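## Task

Put the cartridge marked with the broad green band into the sealant gun. It must sit all the way forward in the cup of the front ring, with its nozzle sticking out through that ring. The plunger rod can only be drawn back while the little thumb plate on it, behind the handle, is held pushed toward the gun's front. The loaded gun must end up resting on the table itself, not leaning on any other object. Then declare that you are finished.

## Robot and tools

Robot: two arms, left_arm and right_arm, each on a tilted plate carried by one metal frame behind them. A plate and its half of the frame count as part of that arm for clearance checks. Calibrated base poses (scene frame): left_arm (-0.026, +0.221, +0.299) m, quat_wxyz (+0.954, -0.139, +0.265, -0.014); right_arm (-0.039, -0.156, +0.299) m, quat_wxyz (+0.954, +0.150, +0.259, -0.028).

Frame: every pose, velocity and target is in the scene frame. Origin at table-top height, halfway between the nominal bases; +z up, +x away from the robot over the table, left_arm on the +y side. Arm names do not correspond to image left/right. Each gripper's fingers point along its own +z and open and close along its own y. end_effector_position is the point between the pads, about 1 cm short of the fingertips. Reported hand positions and orientations may be off by a few centimetres, more when reaching far.

Row format (used by execute_actions and move): one flat list of 16 numbers covering both arms, even if only one moves: left_arm x, y, z, qw, qx, qy, qz, opening, then right_arm the same 8. x, y, z are an absolute target position in metres; qw..qz an absolute target orientation, w first. Opening is on a -1 (closed) to +1 (fully open, 0.094 m) scale. To keep an orientation, repeat the same quaternion in every row rather than copying the drifting reported one. To park an arm that touches nothing, resend at every call the full pose it had in the last result before it stopped, plus the opening it should keep. Resending the measured pose can soften or release a press. Writing 0 as opening is a real command, so repeat the current one to leave a gripper unchanged.

execute_actions(actions, cameras): actions is a list of actions; each action is a table of up to 15 rows, one row per 1/30 s step, and a short table repeats its last row to fill 15 steps. Every target must lie within 0.6 m of that gripper's current position along each of its own axes, or the action is rejected for both arms; a malformed action, or a first action failing that check against the last reported state, rejects the whole call. An empty list just reports state and images. Per step the controller limits the command to 100 mm and 20 degrees from the measured pose, so one action may fall short; the result's Hand target line shows where each arm is headed next, and you must command the remainder yourself. Tiny moves may not start. cameras: omitted, null or ["all"] gives all; [] gives none; an unknown name invalidates the call.

move(target, speed, blend, opening_speed, blocking, cameras): straight-line paths from each Hand target to a target row, or a list of up to 15 rows, with no 0.6 m check. speed: m/s, 0.002 to 0.5, default 0.25 (turning up to twice that in rad/s), one value or one per target. blend: corner rounding radius in m for lists, default 0. opening_speed: rate of opening change per second on the -1..+1 scale, at least 0.2; use a low value on fragile items. blocking=false returns after about 0.5 s while motion continues; a new move takes over from the current point. Paths ignore obstacles and the other arm and cap at 10 s. Grippers lag and overshoot more at high speed and near full stretch. Avoid paths passing close to an arm's own base; route around it. Faster contact and targets further past contact hit or press harder. The result adds a move: line: done, off_target, moving, held or fault, plus limits (paced = clipped, held = steps withheld). Unnamed arms are done, within 10 mm and 2 degrees.

wait(seconds 0 to 10): lets the scene run with commands held. stop(): brakes a running move. zoom_image(camera, region [x0, y0, x1, y1] in pixels, at most 504 by 504) enlarges part of that camera's latest image. read_manual(section "licences") returns licence text only. finished_scene(scene 1 or 2) ends the scene permanently; call it once the goal holds without the robot.

Results: each arm's pose, Joint positions (last value is the measured finger gap in m), Joint velocities ("within noise" means at rest), Joint torques (sign positive toward larger joint values; joints 1 to 3 wrap at ±28 N m, so big values flip sign; includes gravity and friction), grip_measured (same scale as opening; reads up to about 1.6 mm wide when empty and up to about 3 mm narrow on a squeezed hard part), Tool commands, Hand target. Fingers track the commanded value until force limit, so there is no visible stop at contact; about 0.05 below the touch reading (0.11 or more on small or round items) gives full squeeze of roughly 50 to 64 N per pad. To release, command well above grip_measured. Friction and gravity can leave a free arm a centimetre or more off target.

Cameras: cam_high, cam_low, cam_left_wrist, cam_right_wrist, each 896x504; calibration data are supplied, and wrist images may lag during motion.

Heat: holding loads, stretching out or pushing against something unreachable warms motors. MOTOR HOT appears at 75 °C; at 90 °C that arm folds and idles for the rest of the scene; at 100 °C it collapses.

Avoid: dropping things or releasing a part while it moves, slamming, hard hits, strong pushes, any hard contact between the two arms, and anything leaving the table. Brief external tugs on held parts or nudges to loose objects may occur. For the gun, one hand must keep the thumb plate pressed forward while the plunger rod is drawn back.

Each tool is called as name([rows], argument=value, ...), one row to a line, values as JSON.

## Session

execute_actions(actions=[])

Scene clock: 0.00 s.
left_arm: end_effector_position=(+0.1719, +0.3254, +0.2032) grip_measured=+1.000 end_effector_quat_wxyz=(+0.242, +0.062, +0.968, -0.030) | right_arm: end_effector_position=(+0.2247, -0.4321, +0.3854) grip_measured=+1.000 end_effector_quat_wxyz=(-0.010, +0.988, +0.156, +0.001)
Joint positions: left_arm=[1.025 0.795 0.06 -0.008 0.717 0.898 0.094] | right_arm=[-1.076 1.221 1.495 -1.337 -0.327 1.775 0.094]
Joint velocities: within noise
Joint torques (N m): no reading
Motor temperatures (°C): left_arm=[30 35 33 30 27 29 27] | right_arm=[29 30 36 31 29 27 27]
Heat: left arm: 35 °C; right arm: 36 °C.
Hand target: left_arm +0.1724, +0.3237, +0.2038; +0.244, +0.061, +0.967, -0.035 | right_arm +0.2237, -0.4325, +0.3886; -0.006, +0.988, +0.155, -0.001
Tool commands: left_gripper/opening=+1.0 right_gripper/opening=+1.0

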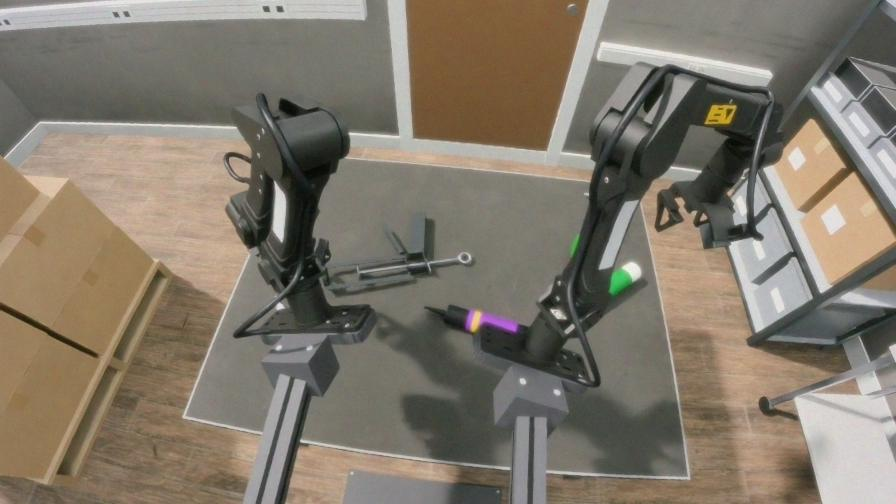

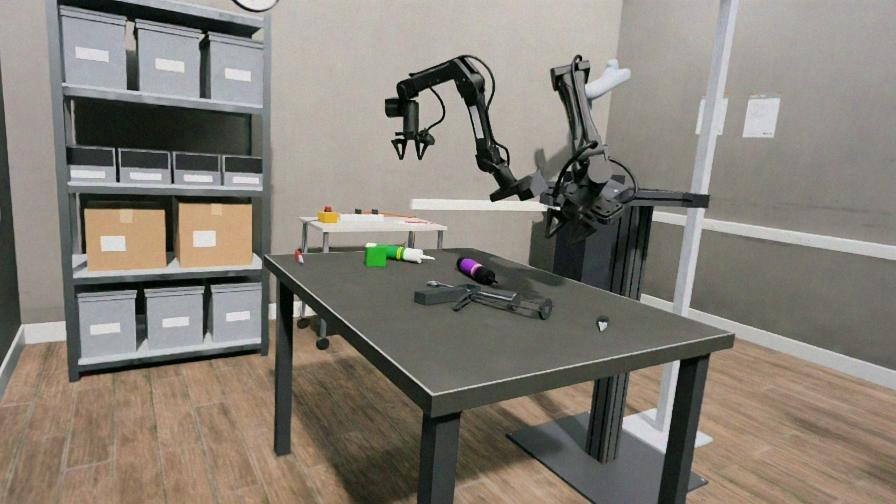

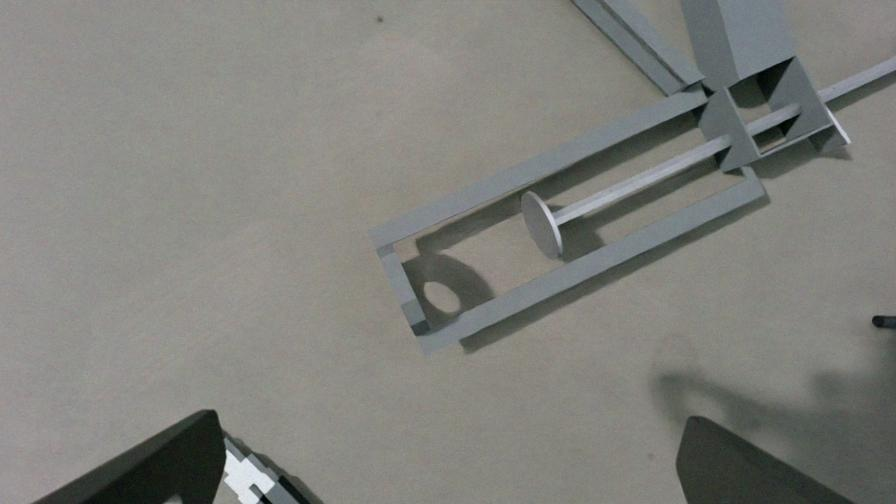

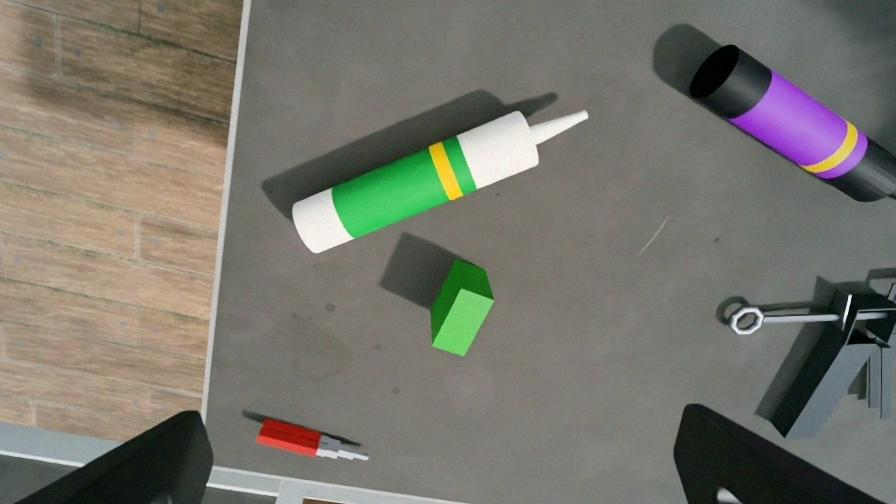

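zoom_image(camera="cam_left_wrist", region=[350, 0, 854, 400])

zoom_image(camera="cam_right_wrist", region=[640, 200, 896, 460])

zoom_image(camera="cam_low", region=[350, 220, 630, 350])

zoom_image(camera="cam_high", region=[300, 180, 680, 360])

Scaled by 1.000.

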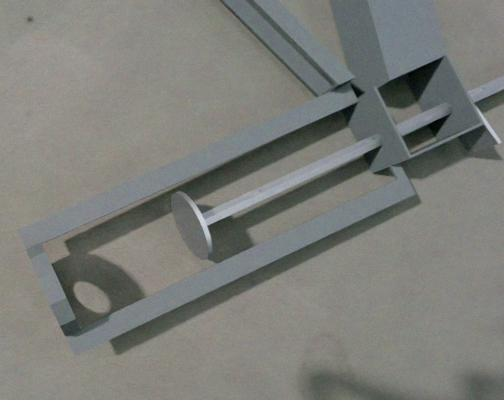

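Scaled by 1.938.

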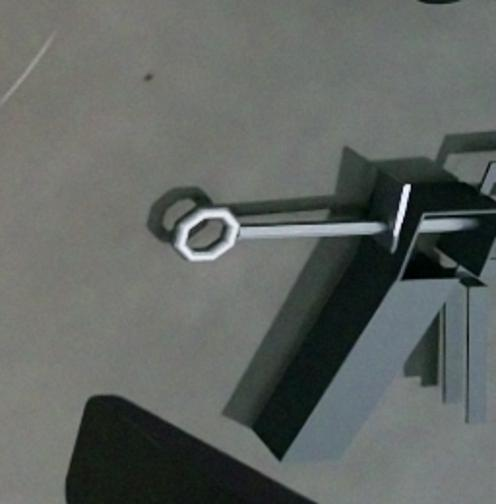

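Scaled by 1.800.

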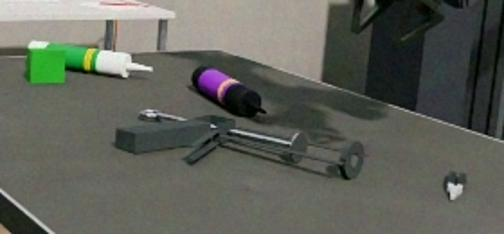

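Scaled by 1.326.

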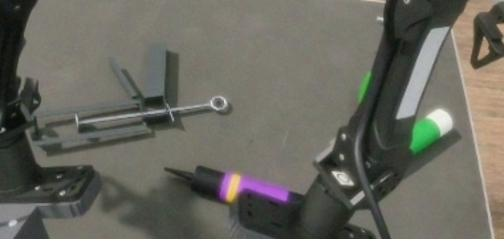

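move(target=[0.215,0.17,0.24,0.242,0.062,0.968,-0.030,1,0.22,-0.30,0.36,-0.006,0.988,0.155,-0.001,1])

Scene clock: 100.67 s.
left_arm: end_effector_position=(+0.2059, +0.2780, +0.2242) grip_measured=+1.000 end_effector_quat_wxyz=(+0.299, +0.125, +0.945, -0.051) | right_arm: end_effector_position=(+0.2253, -0.3580, +0.3718) grip_measured=+1.000 end_effector_quat_wxyz=(-0.011, +0.988, +0.156, +0.003)
Joint positions: left_arm=[0.687 0.47 0.016 -0.088 0.578 0.735 0.094] | right_arm=[-0.781 0.982 1.223 -1.238 -0.179 2.037 0.094]
Joint velocities: within noise
Joint torques (N m): left_arm=[0.18 0.16 5.24 1.35 0.24 0.03] | right_arm=[0.13 -7.17 4.29 0.24 0.15 0.05]
Motor temperatures (°C): left_arm=[29 34 33 30 27 29 27] | right_arm=[29 35 37 29 28 27 26]
Heat: left arm: 34 °C; right arm: 37 °C.
Hand target: left_arm +0.2046, +0.2779, +0.2233; +0.297, +0.124, +0.945, -0.052 | right_arm +0.2216, -0.3563, +0.3721; -0.006, +0.988, +0.155, -0.001
Off the commanded pose: left_arm 0.110 m, 10 deg | right_arm 0.059 m, 1 deg.
move: held (left_arm; a check stopped the path), off_target (right_arm; braked when a check withheld steps of left_arm); limits=held
pose unreachable (left arm): on one or more control steps of this call, first in action 0 (counted from 0), this arm could not follow its commanded pose, so it was not sent that pose on those steps. It may still have moved: this result reports where it is.
cause: moving toward the commanded pose would bring two parts of the arm too close to each other (its upper arm (the part past joint 2) and its wrist (the part past joint 5), with joints 3 (elbow) to 5 (wrist yaw) between them).
camera_calibration:
cam_left_wrist: T_world_to_cam=[[-0.261065, -0.965188, 0.0160499, 0.320017], [-0.94937, 0.253706, -0.185285, 0.205994], [0.174763, -0.0636088, -0.982554, 0.28469], [0, 0, 0, 1]] pos_world=[0.229357, 0.274724, 0.312754]
cam_right_wrist: T_world_to_cam=[[-0.300294, 0.953556, 0.0235248, 0.400214], [0.860965, 0.260355, 0.436985, -0.225291], [0.410565, 0.151478, -0.899161, 0.383219], [0, 0, 0, 1]] pos_world=[0.156814, -0.38102, 0.43361]

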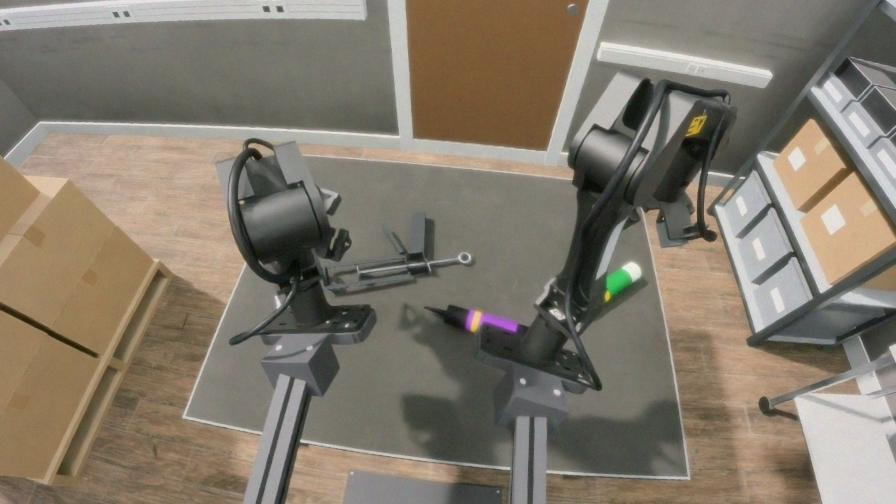

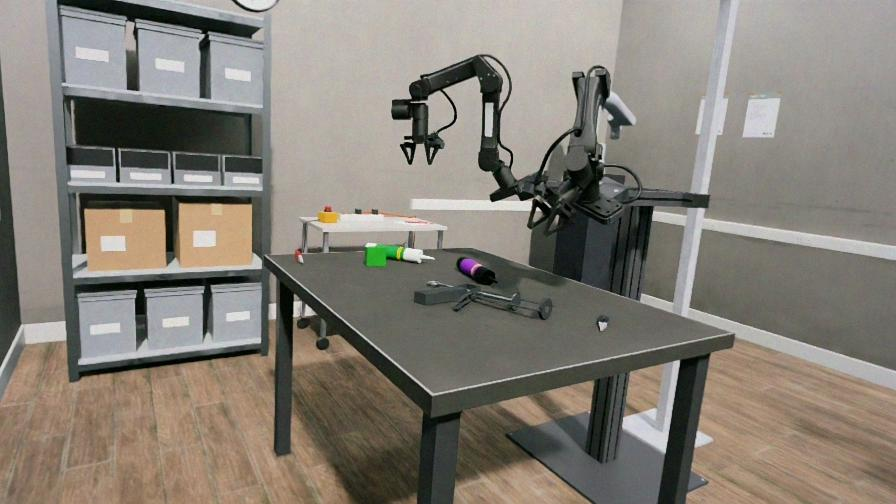

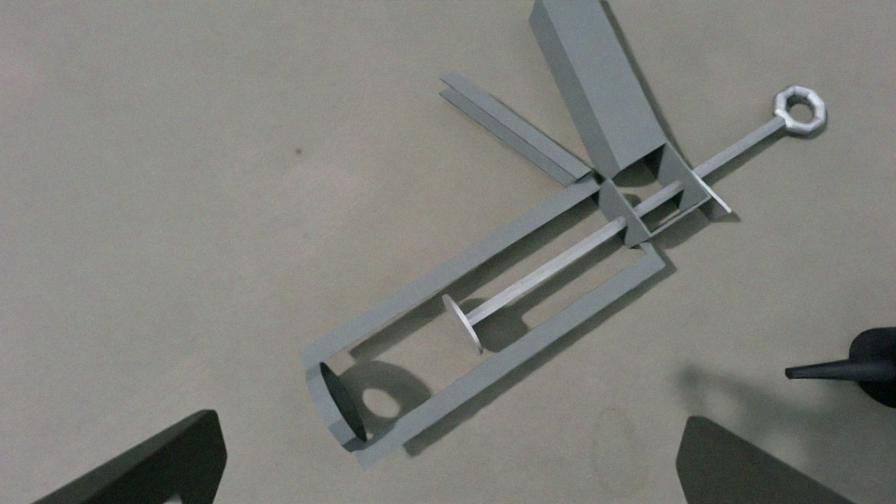

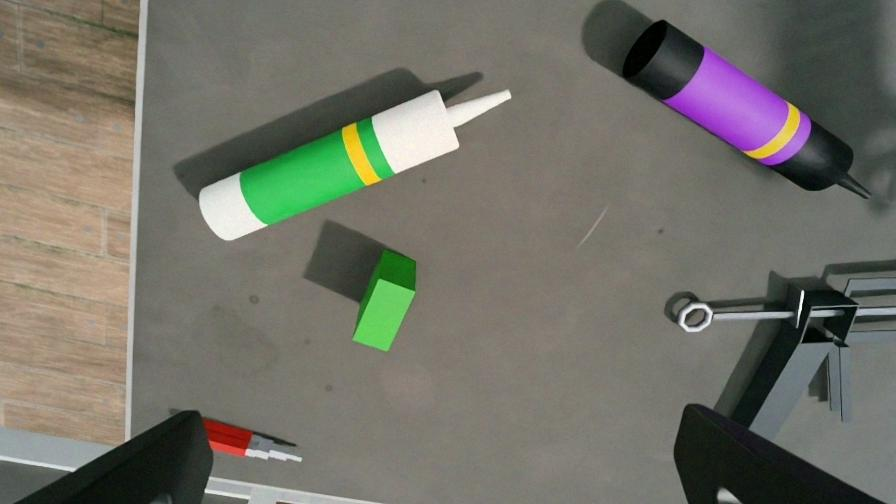

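zoom_image(camera="cam_left_wrist", region=[280, 240, 530, 480])

zoom_image(camera="cam_left_wrist", region=[560, 60, 850, 270])

zoom_image(camera="cam_low", region=[400, 260, 560, 330])

Scaled by 2.016.

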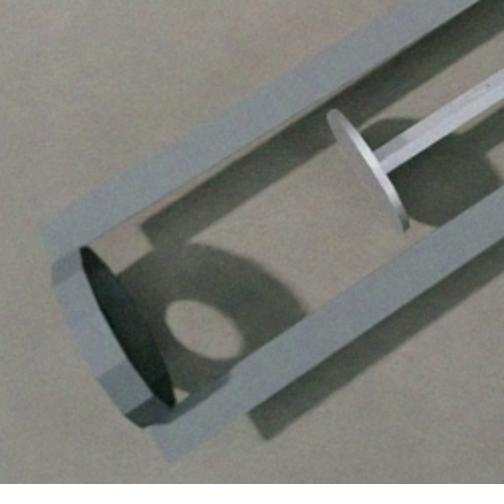

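Scaled by 1.738.

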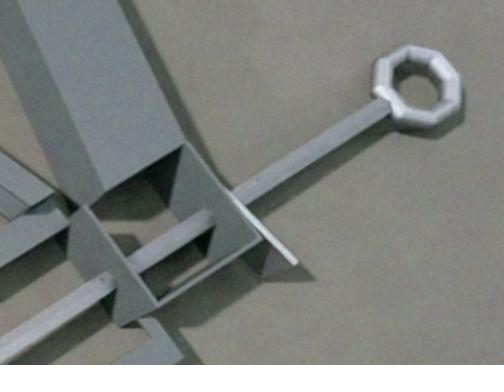

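Scaled by 3.150.

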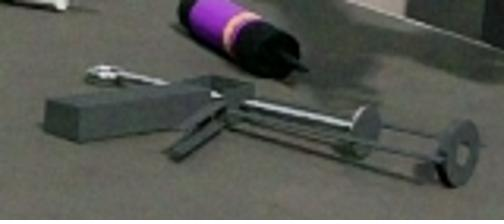

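move(target=[0.260,0.12,0.24,0,-0.156,0.988,0,1,0.36,-0.18,0.2,-0.206,0.583,0.770,0.156,1])

Scene clock: 222.13 s.
left_arm: end_effector_position=(+0.2619, +0.1239, +0.2397) grip_measured=+1.000 end_effector_quat_wxyz=(+0.007, -0.161, +0.987, -0.002) | right_arm: end_effector_position=(+0.3579, -0.1860, +0.2015) grip_measured=+1.000 end_effector_quat_wxyz=(-0.197, +0.590, +0.768, +0.152)
Joint positions: left_arm=[-0.622 1.434 0.808 -0.634 -0.545 -0.886 0.094] | right_arm=[-0.116 1.715 1.363 -0.884 -0.23 1.071 0.094]
Joint velocities: within noise
Joint torques (N m): left_arm=[-4.15 -3.81 5.7 0.32 -0.01 -0.14] | right_arm=[2.58 -8.38 5.82 -0.28 -0.39 0]
Motor temperatures (°C): left_arm=[29 33 33 31 27 29 27] | right_arm=[29 33 36 28 28 27 26]
Heat: left arm: 33 °C; right arm: 36 °C.
Hand target: left_arm +0.2600, +0.1201, +0.2400; +0.000, -0.156, +0.988, +0.000 | right_arm +0.3598, -0.1801, +0.2001; -0.206, +0.583, +0.770, +0.156
Off the commanded pose: left_arm 0.004 m, 1 deg | right_arm 0.007 m, 1 deg.
move: done
camera_calibration:
cam_left_wrist: T_world_to_cam=[[0.319452, -0.947602, -0.000464907, 0.0353927], [-0.86619, -0.292205, 0.405378, 0.205445], [-0.384273, -0.129096, -0.914149, 0.418466], [0, 0, 0, 1]] pos_world=[0.327454, 0.147593, 0.299273]
cam_right_wrist: T_world_to_cam=[[-0.967573, -0.252526, 0.00582417, 0.298072], [-0.143347, 0.567938, 0.810493, 0.0315767], [-0.207978, 0.783376, -0.58572, 0.425349], [0, 0, 0, 1]] pos_world=[0.381396, -0.275871, 0.221807]

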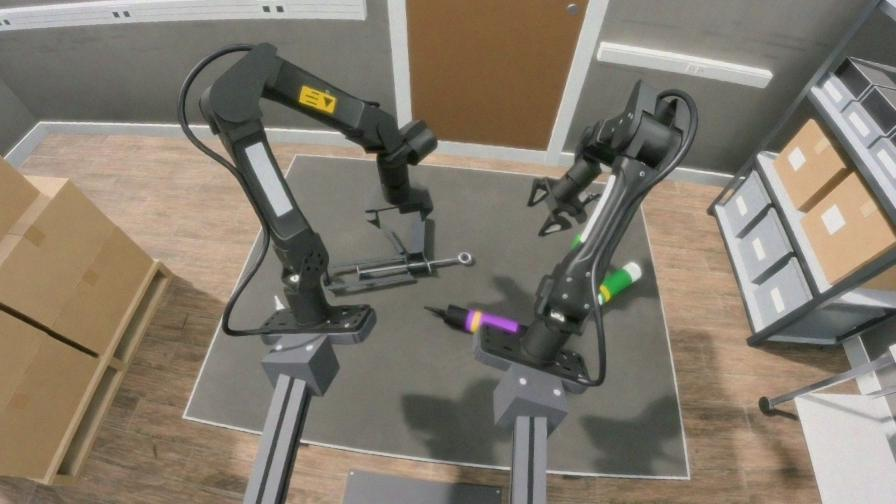

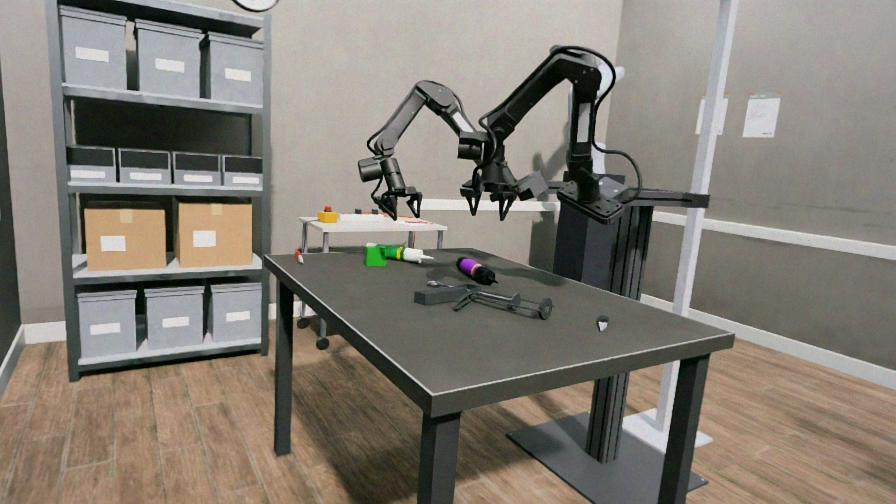

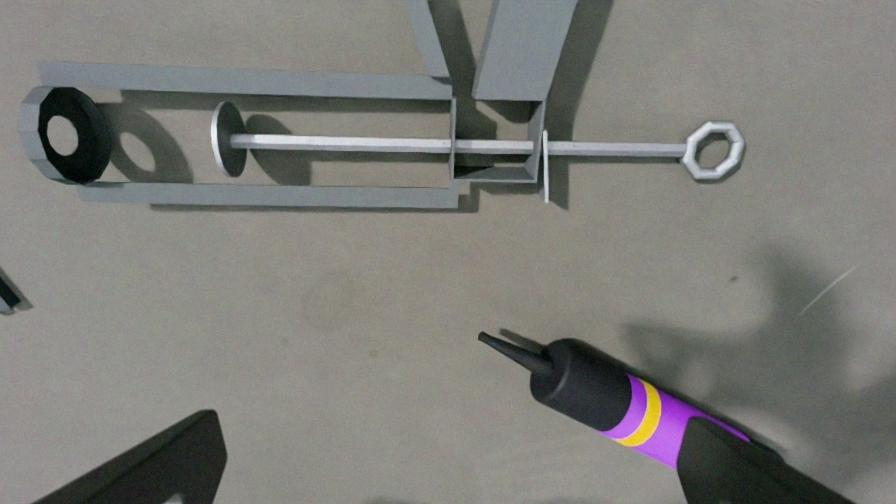

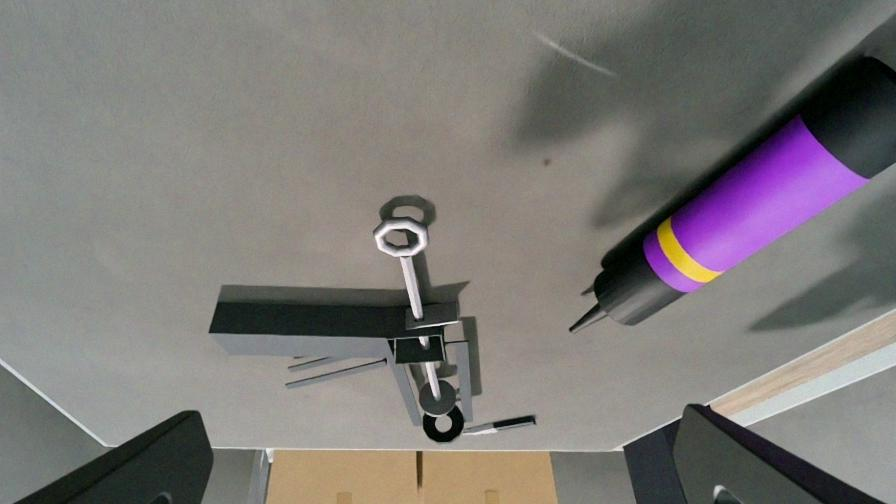

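zoom_image(camera="cam_left_wrist", region=[420, 60, 760, 230])

zoom_image(camera="cam_right_wrist", region=[200, 180, 500, 450])

zoom_image(camera="cam_left_wrist", region=[0, 40, 300, 230])

Scaled by 1.482.

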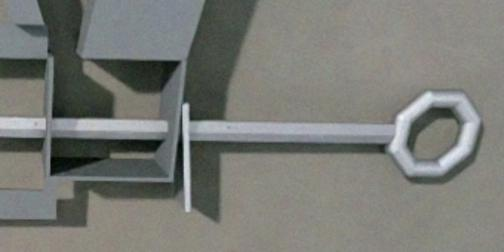

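Scaled by 1.680.

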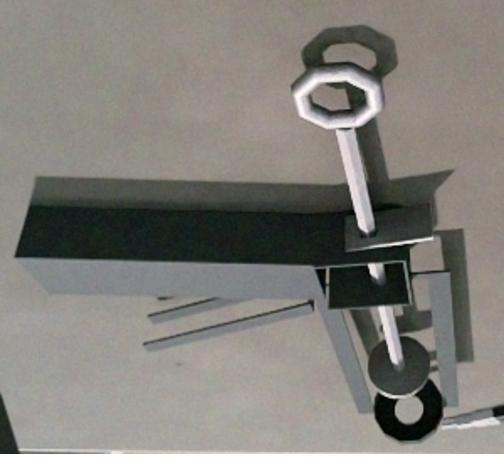

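Scaled by 1.680.

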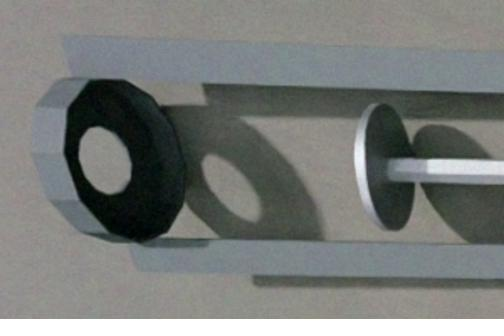

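move(target=[0.273,0.0975,0.12,0,-0.148,0.989,0,1,0.36,-0.10,0.12,-0.206,0.583,0.770,0.156,1])

Scene clock: 309.80 s.
left_arm: end_effector_position=(+0.2740, +0.0992, +0.1261) grip_measured=+1.000 end_effector_quat_wxyz=(+0.003, -0.153, +0.988, -0.001) | right_arm: end_effector_position=(+0.3627, -0.1045, +0.1245) grip_measured=+1.000 end_effector_quat_wxyz=(-0.203, +0.584, +0.769, +0.160)
Joint positions: left_arm=[-0.464 1.859 0.818 -0.144 -0.488 -0.703 0.094] | right_arm=[0.041 1.953 1.313 -0.569 -0.196 1.209 0.094]
Joint velocities: within noise
Joint torques (N m): left_arm=[-3.79 -5.29 2.95 0.67 -0.03 0.09] | right_arm=[3.63 -8.92 3.04 0.01 -0.26 0.09]
Motor temperatures (°C): left_arm=[30 33 32 29 27 28 27] | right_arm=[29 37 37 28 28 26 26]
Heat: left arm: 33 °C; right arm: 37 °C.
Hand target: left_arm +0.2729, +0.0976, +0.1202; +0.000, -0.148, +0.989, +0.000 | right_arm +0.3600, -0.1000, +0.1201; -0.206, +0.583, +0.770, +0.156
Off the commanded pose: left_arm 0.006 m, 1 deg | right_arm 0.007 m, 1 deg.
move: done
camera_calibration:
cam_left_wrist: T_world_to_cam=[[0.303188, -0.952923, -0.0039558, 0.0134811], [-0.867776, -0.277807, 0.412054, 0.252901], [-0.393755, -0.121497, -0.911151, 0.317579], [0, 0, 0, 1]] pos_world=[0.340423, 0.121689, 0.185207]
cam_right_wrist: T_world_to_cam=[[-0.965292, -0.261148, -0.00367085, 0.323203], [-0.151541, 0.548591, 0.822243, 0.0478795], [-0.212713, 0.794261, -0.569125, 0.318197], [0, 0, 0, 1]] pos_world=[0.386925, -0.194594, 0.142912]

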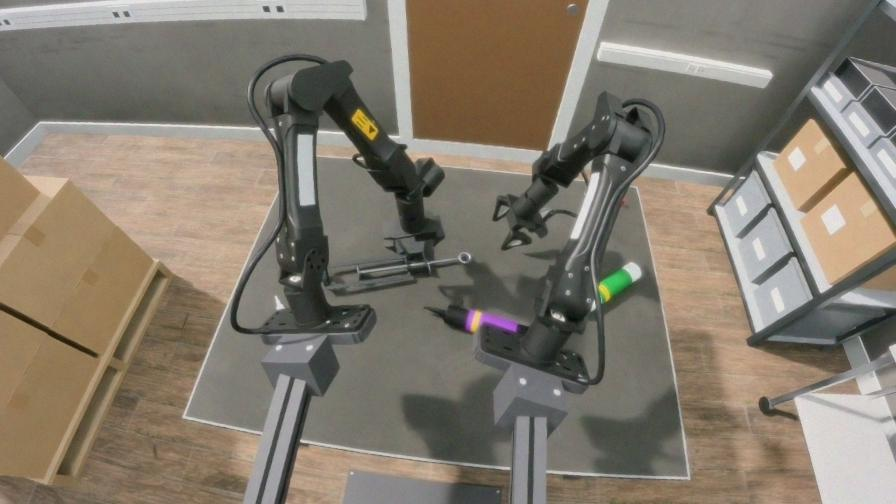

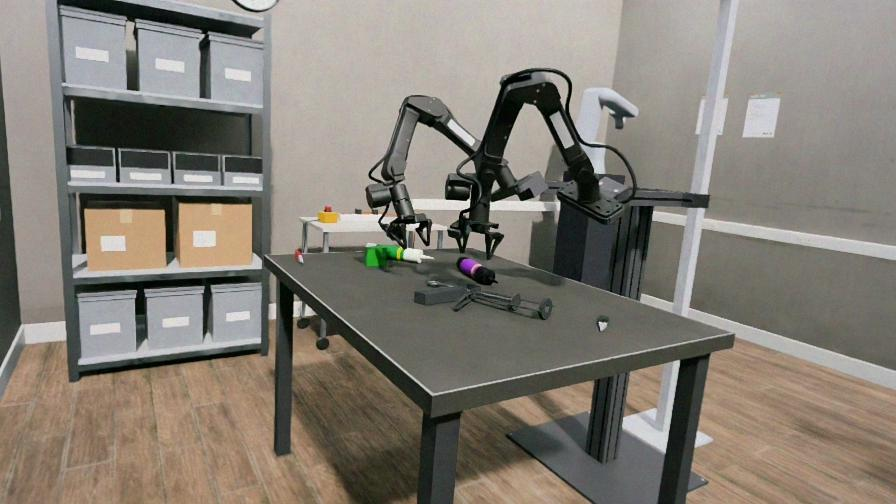

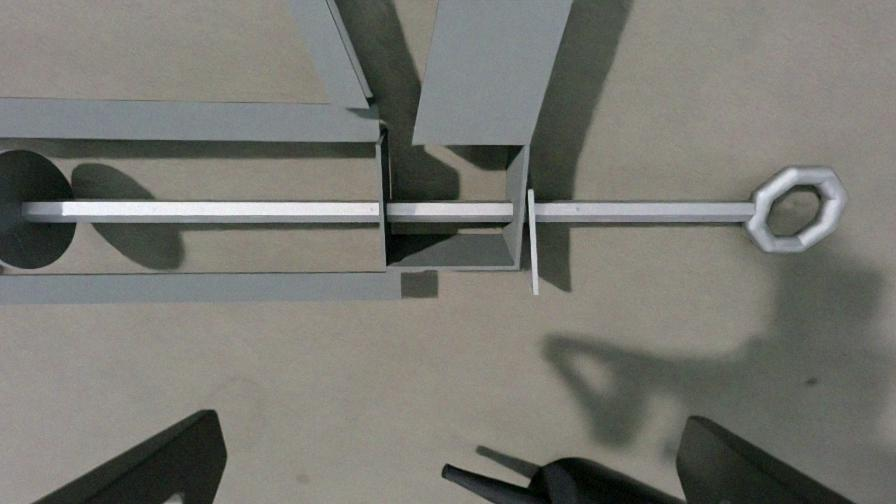

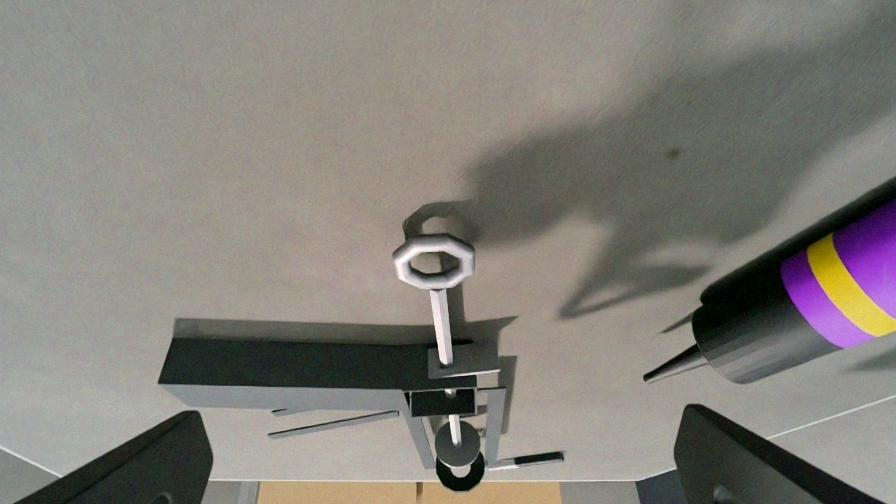

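move(target=[0.271,0.0968,0.07,0,-0.148,0.989,0,1,0.356,-0.055,0.085,-0.2087,0.5712,0.7789,0.1530,1], speed=0.1)

Scene clock: 336.20 s.
left_arm: end_effector_position=(+0.2716, +0.0988, +0.0759) grip_measured=+1.000 end_effector_quat_wxyz=(+0.001, -0.152, +0.988, +0.000) | right_arm: end_effector_position=(+0.3554, -0.0618, +0.0890) grip_measured=+1.000 end_effector_quat_wxyz=(-0.208, +0.574, +0.777, +0.154)
Joint positions: left_arm=[-0.393 2.043 0.844 0.042 -0.461 -0.63 0.094] | right_arm=[0.119 2.092 1.329 -0.454 -0.163 1.259 0.094]
Joint velocities: within noise
Joint torques (N m): left_arm=[-4.12 -5.82 2.06 0.66 -0.01 0.11] | right_arm=[4.62 -8.53 3.74 0.05 -0.25 0.07]
Motor temperatures (°C): left_arm=[30 33 32 29 26 28 27] | right_arm=[29 34 36 28 28 26 26]
Heat: left arm: 33 °C; right arm: 36 °C.
Hand target: left_arm +0.2709, +0.0969, +0.0702; +0.000, -0.148, +0.989, +0.000 | right_arm +0.3559, -0.0551, +0.0852; -0.209, +0.571, +0.779, +0.153
Off the commanded pose: left_arm 0.006 m, 1 deg | right_arm 0.008 m, 0 deg.
move: done
camera_calibration:
cam_left_wrist: T_world_to_cam=[[0.302114, -0.953244, -0.00724119, 0.0141955], [-0.866647, -0.277816, 0.414417, 0.270894], [-0.397053, -0.118926, -0.910058, 0.271338], [0, 0, 0, 1]] pos_world=[0.338216, 0.121059, 0.134773]
cam_right_wrist: T_world_to_cam=[[-0.957415, -0.288662, 0.00554448, 0.321814], [-0.159505, 0.544849, 0.823224, 0.0550676], [-0.240654, 0.787283, -0.567689, 0.271913], [0, 0, 0, 1]] pos_world=[0.38233, -0.15118, 0.107245]

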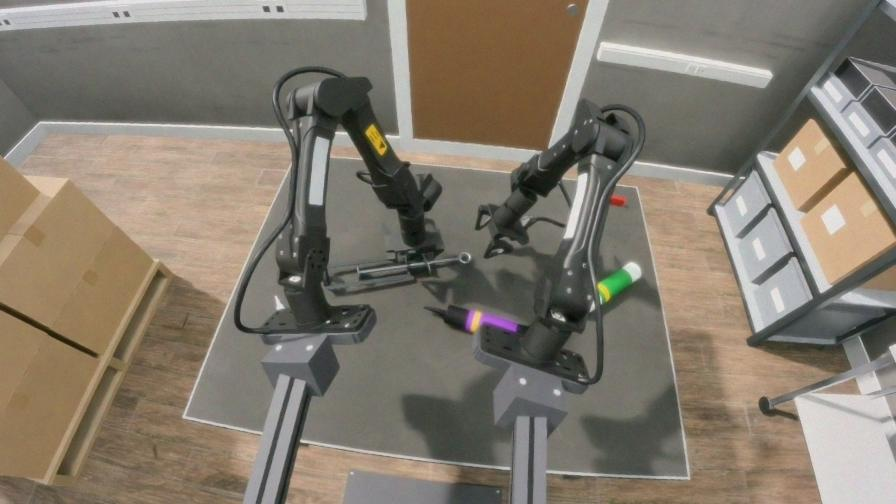

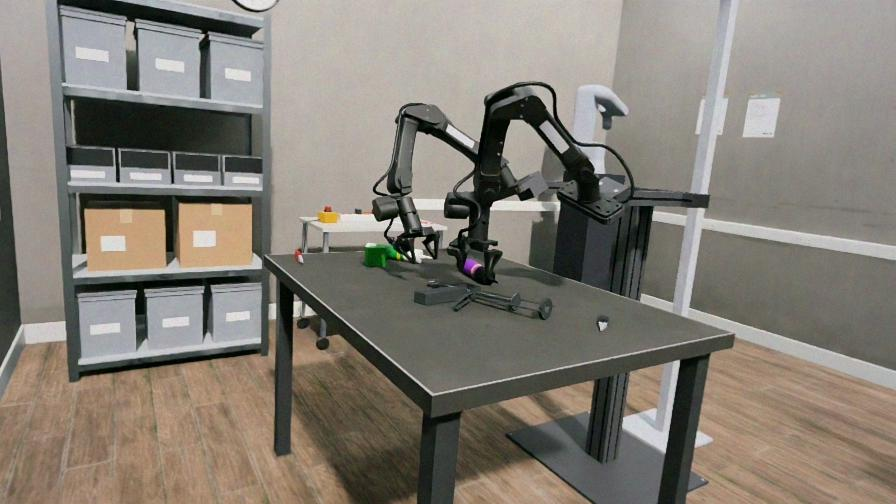

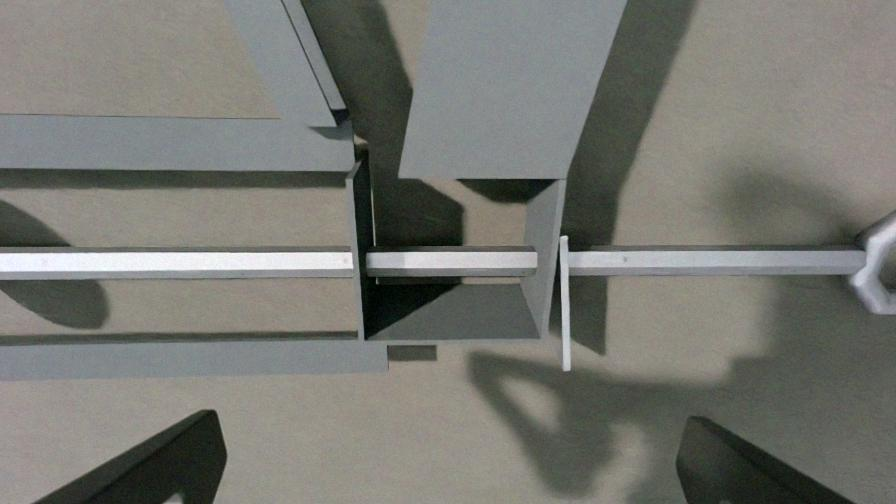

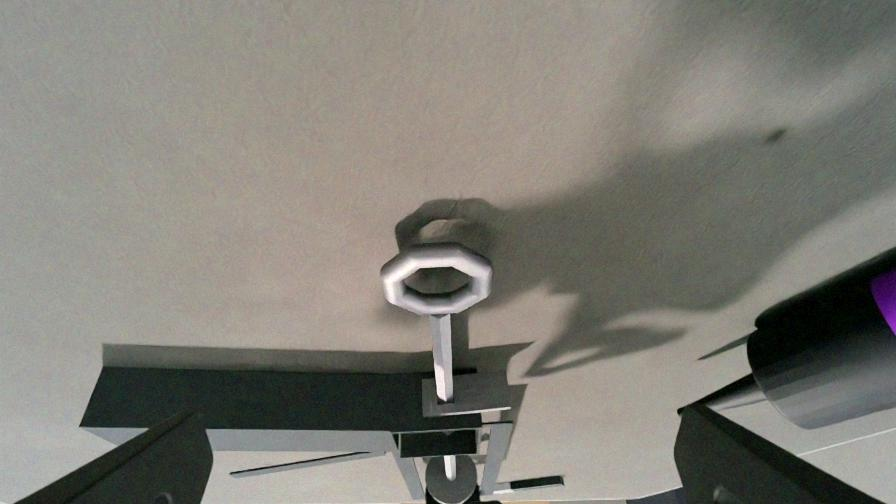

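move(target=[0.271,0.0965,0.045,0,-0.148,0.989,0,1,0.356,-0.055,0.085,-0.2087,0.5712,0.7789,0.1530,1], speed=0.06, cameras=["cam_left_wrist","cam_right_wrist"])

Scene clock: 351.83 s.
left_arm: end_effector_position=(+0.2740, +0.0978, +0.0514) grip_measured=+1.000 end_effector_quat_wxyz=(+0.003, -0.153, +0.988, -0.001) | right_arm: end_effector_position=(+0.3556, -0.0619, +0.0889) grip_measured=+1.000 end_effector_quat_wxyz=(-0.208, +0.574, +0.777, +0.154)
Joint positions: left_arm=[-0.36 2.136 0.881 0.117 -0.448 -0.597 0.094] | right_arm=[0.119 2.092 1.329 -0.453 -0.163 1.259 0.094]
Joint velocities: within noise
Joint torques (N m): left_arm=[-4.15 -6.05 1.43 0.71 -0.01 0.11] | right_arm=[4.66 -8.69 3.74 0.02 -0.24 0.09]
Motor temperatures (°C): left_arm=[30 33 31 29 26 28 27] | right_arm=[30 35 35 28 28 26 26]
Heat: left arm: 33 °C; right arm: 35 °C.
Hand target: left_arm +0.2708, +0.0966, +0.0452; +0.000, -0.148, +0.989, +0.000 | right_arm +0.3559, -0.0551, +0.0852; -0.209, +0.571, +0.779, +0.153
Off the commanded pose: left_arm 0.007 m, 1 deg | right_arm 0.008 m, 0 deg.
move: done
camera_calibration:
cam_left_wrist: T_world_to_cam=[[0.303718, -0.952749, -0.0050511, 0.0117166], [-0.867784, -0.278813, 0.411356, 0.283391], [-0.393327, -0.120553, -0.911461, 0.249123], [0, 0, 0, 1]] pos_world=[0.340351, 0.120209, 0.11055]
cam_right_wrist: T_world_to_cam=[[-0.957569, -0.288158, 0.00515138, 0.322094], [-0.15967, 0.545305, 0.82289, 0.0552936], [-0.239932, 0.787151, -0.568177, 0.271743], [0, 0, 0, 1]] pos_world=[0.382455, -0.151241, 0.107239]
Images, in order (width x height): cam_left_wrist 896x504, cam_right_wrist 896x504.

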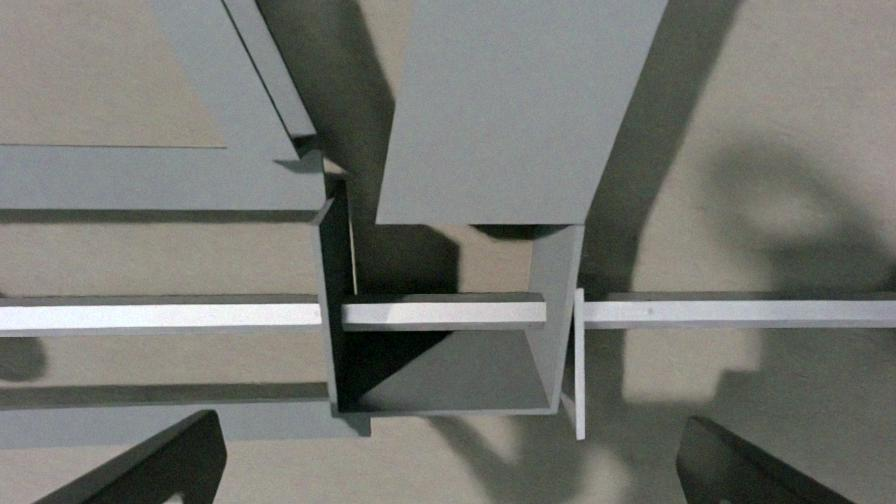

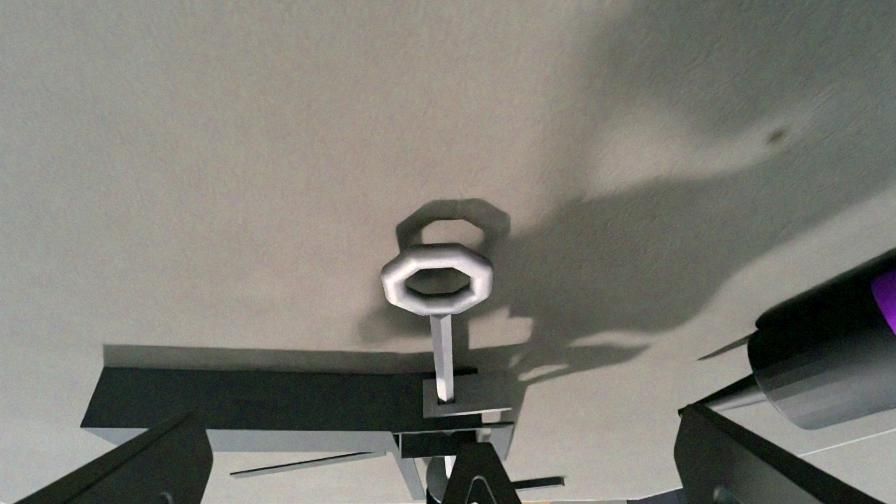

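move([
  [0.265,0.0948,0.035,0,-0.148,0.989,0,1,0.356,-0.055,0.085,-0.2087,0.5712,0.7789,0.1530,1],
  [0.265,0.0948,0.01,0,-0.148,0.989,0,1,0.356,-0.055,0.085,-0.2087,0.5712,0.7789,0.1530,1],
], speed=0.06, cameras=["cam_left_wrist","cam_right_wrist"])

Scene clock: 378.40 s.
left_arm: end_effector_position=(+0.2647, +0.0971, +0.0261) grip_measured=+1.000 end_effector_quat_wxyz=(-0.004, -0.147, +0.989, +0.008) | right_arm: end_effector_position=(+0.3556, -0.0619, +0.0889) grip_measured=+1.000 end_effector_quat_wxyz=(-0.208, +0.574, +0.777, +0.154)
Joint positions: left_arm=[-0.341 2.238 0.913 0.175 -0.449 -0.573 0.094] | right_arm=[0.119 2.092 1.329 -0.453 -0.163 1.259 0.094]
Joint velocities: within noise
Joint torques (N m): left_arm=[-2.77 -3.74 1.89 1.15 0.12 0.2] | right_arm=[4.68 -8.66 3.79 0.06 -0.23 0.08]
Motor temperatures (°C): left_arm=[30 33 31 29 26 28 27] | right_arm=[30 36 35 27 28 26 26]
Heat: left arm: 33 °C; right arm: 36 °C.
Hand target: left_arm +0.2645, +0.0953, +0.0113; +0.000, -0.148, +0.989, +0.000 | right_arm +0.3558, -0.0551, +0.0852; -0.209, +0.571, +0.779, +0.153
Off the commanded pose: left_arm 0.016 m, 1 deg | right_arm 0.008 m, 0 deg.
move: off_target (left_arm)
camera_calibration:
cam_left_wrist: T_world_to_cam=[[0.290857, -0.956472, -0.0237565, 0.0180309], [-0.864778, -0.273435, 0.42118, 0.283982], [-0.409343, -0.101959, -0.906666, 0.224689], [0, 0, 0, 1]] pos_world=[0.332312, 0.117806, 0.0845388]
cam_right_wrist: T_world_to_cam=[[-0.957569, -0.288158, 0.00515138, 0.322094], [-0.15967, 0.545305, 0.82289, 0.0552936], [-0.239932, 0.787151, -0.568177, 0.271743], [0, 0, 0, 1]] pos_world=[0.382455, -0.151241, 0.107239]
Images, in order (width x height): cam_left_wrist 896x504, cam_right_wrist 896x504.

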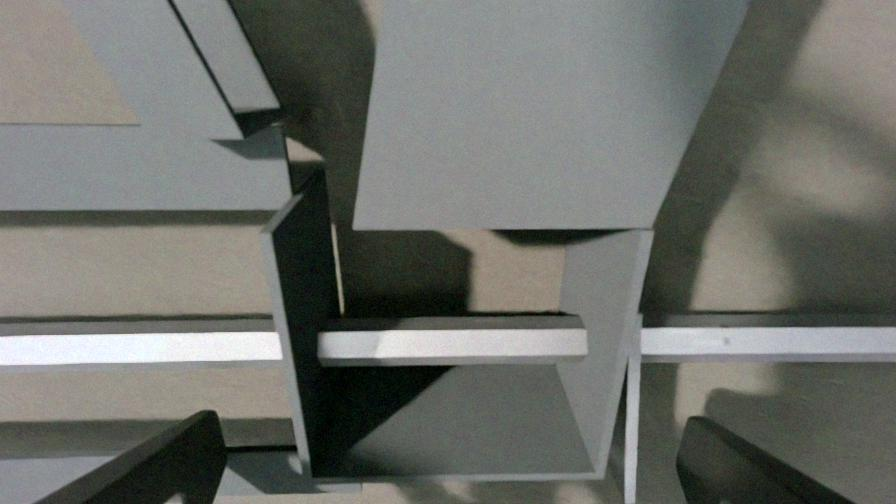

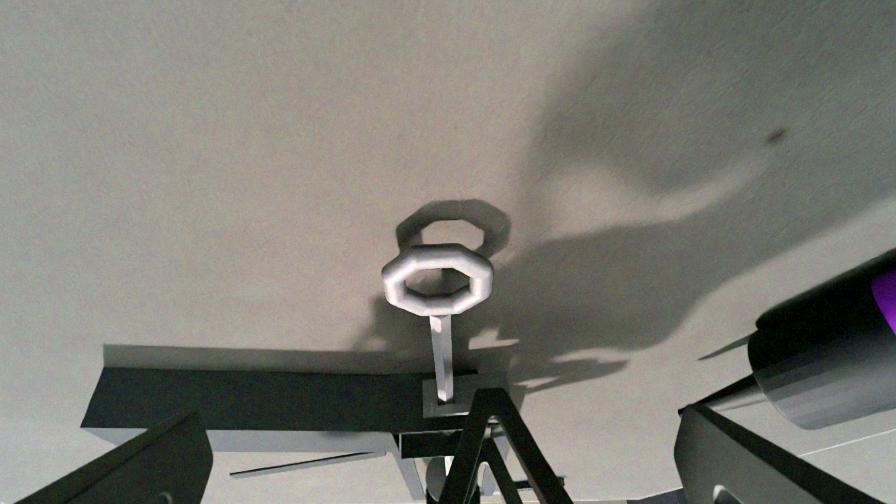

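move([
  [0.267,0.0962,0.038,0,-0.148,0.989,0,1,0.356,-0.055,0.085,-0.2087,0.5712,0.7789,0.1530,1],
], speed=0.06, cameras=["cam_left_wrist"])

Scene clock: 395.10 s.
left_arm: end_effector_position=(+0.2637, +0.0985, +0.0319) grip_measured=+1.000 end_effector_quat_wxyz=(-0.003, -0.146, +0.989, +0.005) | right_arm: end_effector_position=(+0.3556, -0.0619, +0.0889) grip_measured=+1.000 end_effector_quat_wxyz=(-0.208, +0.574, +0.777, +0.154)
Joint positions: left_arm=[-0.343 2.212 0.891 0.174 -0.446 -0.572 0.094] | right_arm=[0.119 2.092 1.329 -0.453 -0.163 1.259 0.094]
Joint velocities: within noise
Joint torques (N m): left_arm=[-5.26 -10.1 -0.16 0.38 -0.01 -0.11] | right_arm=[4.74 -8.57 3.74 0.01 -0.25 0.08]
Motor temperatures (°C): left_arm=[30 33 31 29 26 28 27] | right_arm=[30 36 35 27 28 26 26]
Heat: left arm: 33 °C; right arm: 36 °C.
Hand target: left_arm +0.2668, +0.0962, +0.0378; +0.000, -0.148, +0.989, +0.000 | right_arm +0.3558, -0.0551, +0.0852; -0.209, +0.571, +0.779, +0.153
Off the commanded pose: left_arm 0.007 m, 1 deg | right_arm 0.008 m, 0 deg.
move: done
camera_calibration:
cam_left_wrist: T_world_to_cam=[[0.289494, -0.957011, -0.017962, 0.0200102], [-0.865957, -0.269853, 0.421067, 0.280976], [-0.407813, -0.106342, -0.906852, 0.229653], [0, 0, 0, 1]] pos_world=[0.331176, 0.119394, 0.0903106]
Images, in order (width x height): cam_left_wrist 896x504.

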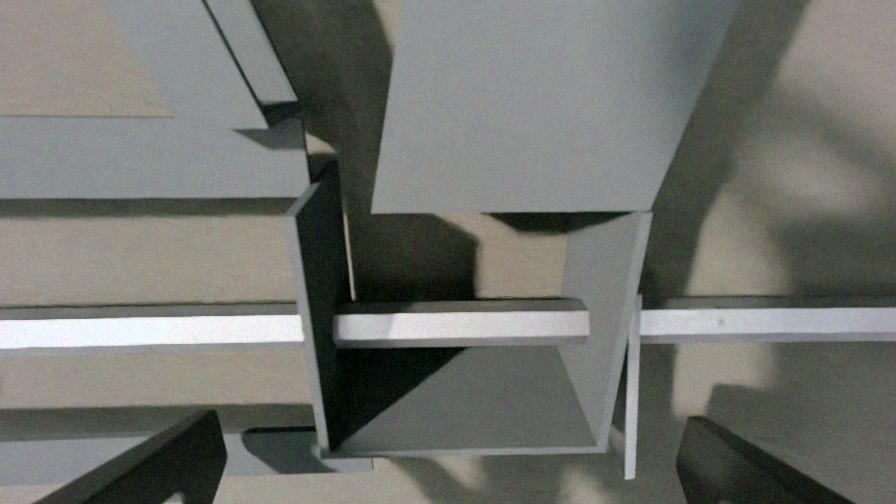

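move([
  [0.273,0.0945,0.045,0,-0.148,0.989,0,1,0.356,-0.055,0.085,-0.2087,0.5712,0.7789,0.1530,1],
  [0.2715,0.0950,0.028,0,-0.148,0.989,0,1,0.356,-0.055,0.085,-0.2087,0.5712,0.7789,0.1530,1],
], speed=0.06, cameras=["cam_left_wrist"])

Scene clock: 404.90 s.
left_arm: end_effector_position=(+0.2766, +0.0952, +0.0355) grip_measured=+1.000 end_effector_quat_wxyz=(+0.005, -0.152, +0.988, -0.002) | right_arm: end_effector_position=(+0.3556, -0.0619, +0.0889) grip_measured=+1.000 end_effector_quat_wxyz=(-0.208, +0.574, +0.777, +0.154)
Joint positions: left_arm=[-0.344 2.199 0.916 0.159 -0.44 -0.575 0.094] | right_arm=[0.119 2.092 1.329 -0.453 -0.163 1.259 0.094]
Joint velocities: within noise
Joint torques (N m): left_arm=[-4.07 -6.13 1.18 0.68 0.04 0.09] | right_arm=[4.64 -8.64 3.74 0.04 -0.26 0.07]
Motor temperatures (°C): left_arm=[30 34 31 28 26 28 27] | right_arm=[30 36 35 27 28 26 26]
Heat: left arm: 34 °C; right arm: 36 °C.
Hand target: left_arm +0.2713, +0.0951, +0.0283; +0.000, -0.148, +0.989, +0.000 | right_arm +0.3558, -0.0551, +0.0852; -0.209, +0.571, +0.779, +0.153
Off the commanded pose: left_arm 0.009 m, 1 deg | right_arm 0.008 m, 0 deg.
move: done
camera_calibration:
cam_left_wrist: T_world_to_cam=[[0.301078, -0.953598, -0.00158776, 0.00909894], [-0.870587, -0.275548, 0.407617, 0.29211], [-0.38914, -0.121342, -0.913152, 0.234287], [0, 0, 0, 1]] pos_world=[0.342738, 0.117596, 0.0948848]
Images, in order (width x height): cam_left_wrist 896x504.

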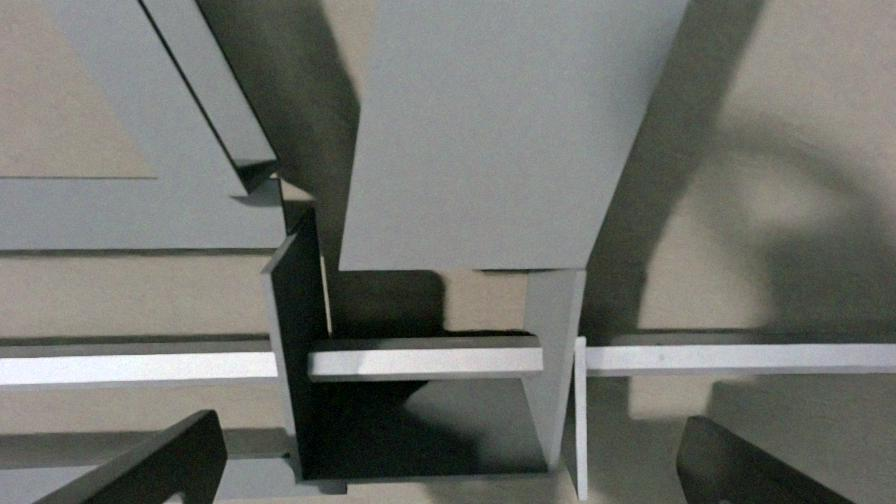

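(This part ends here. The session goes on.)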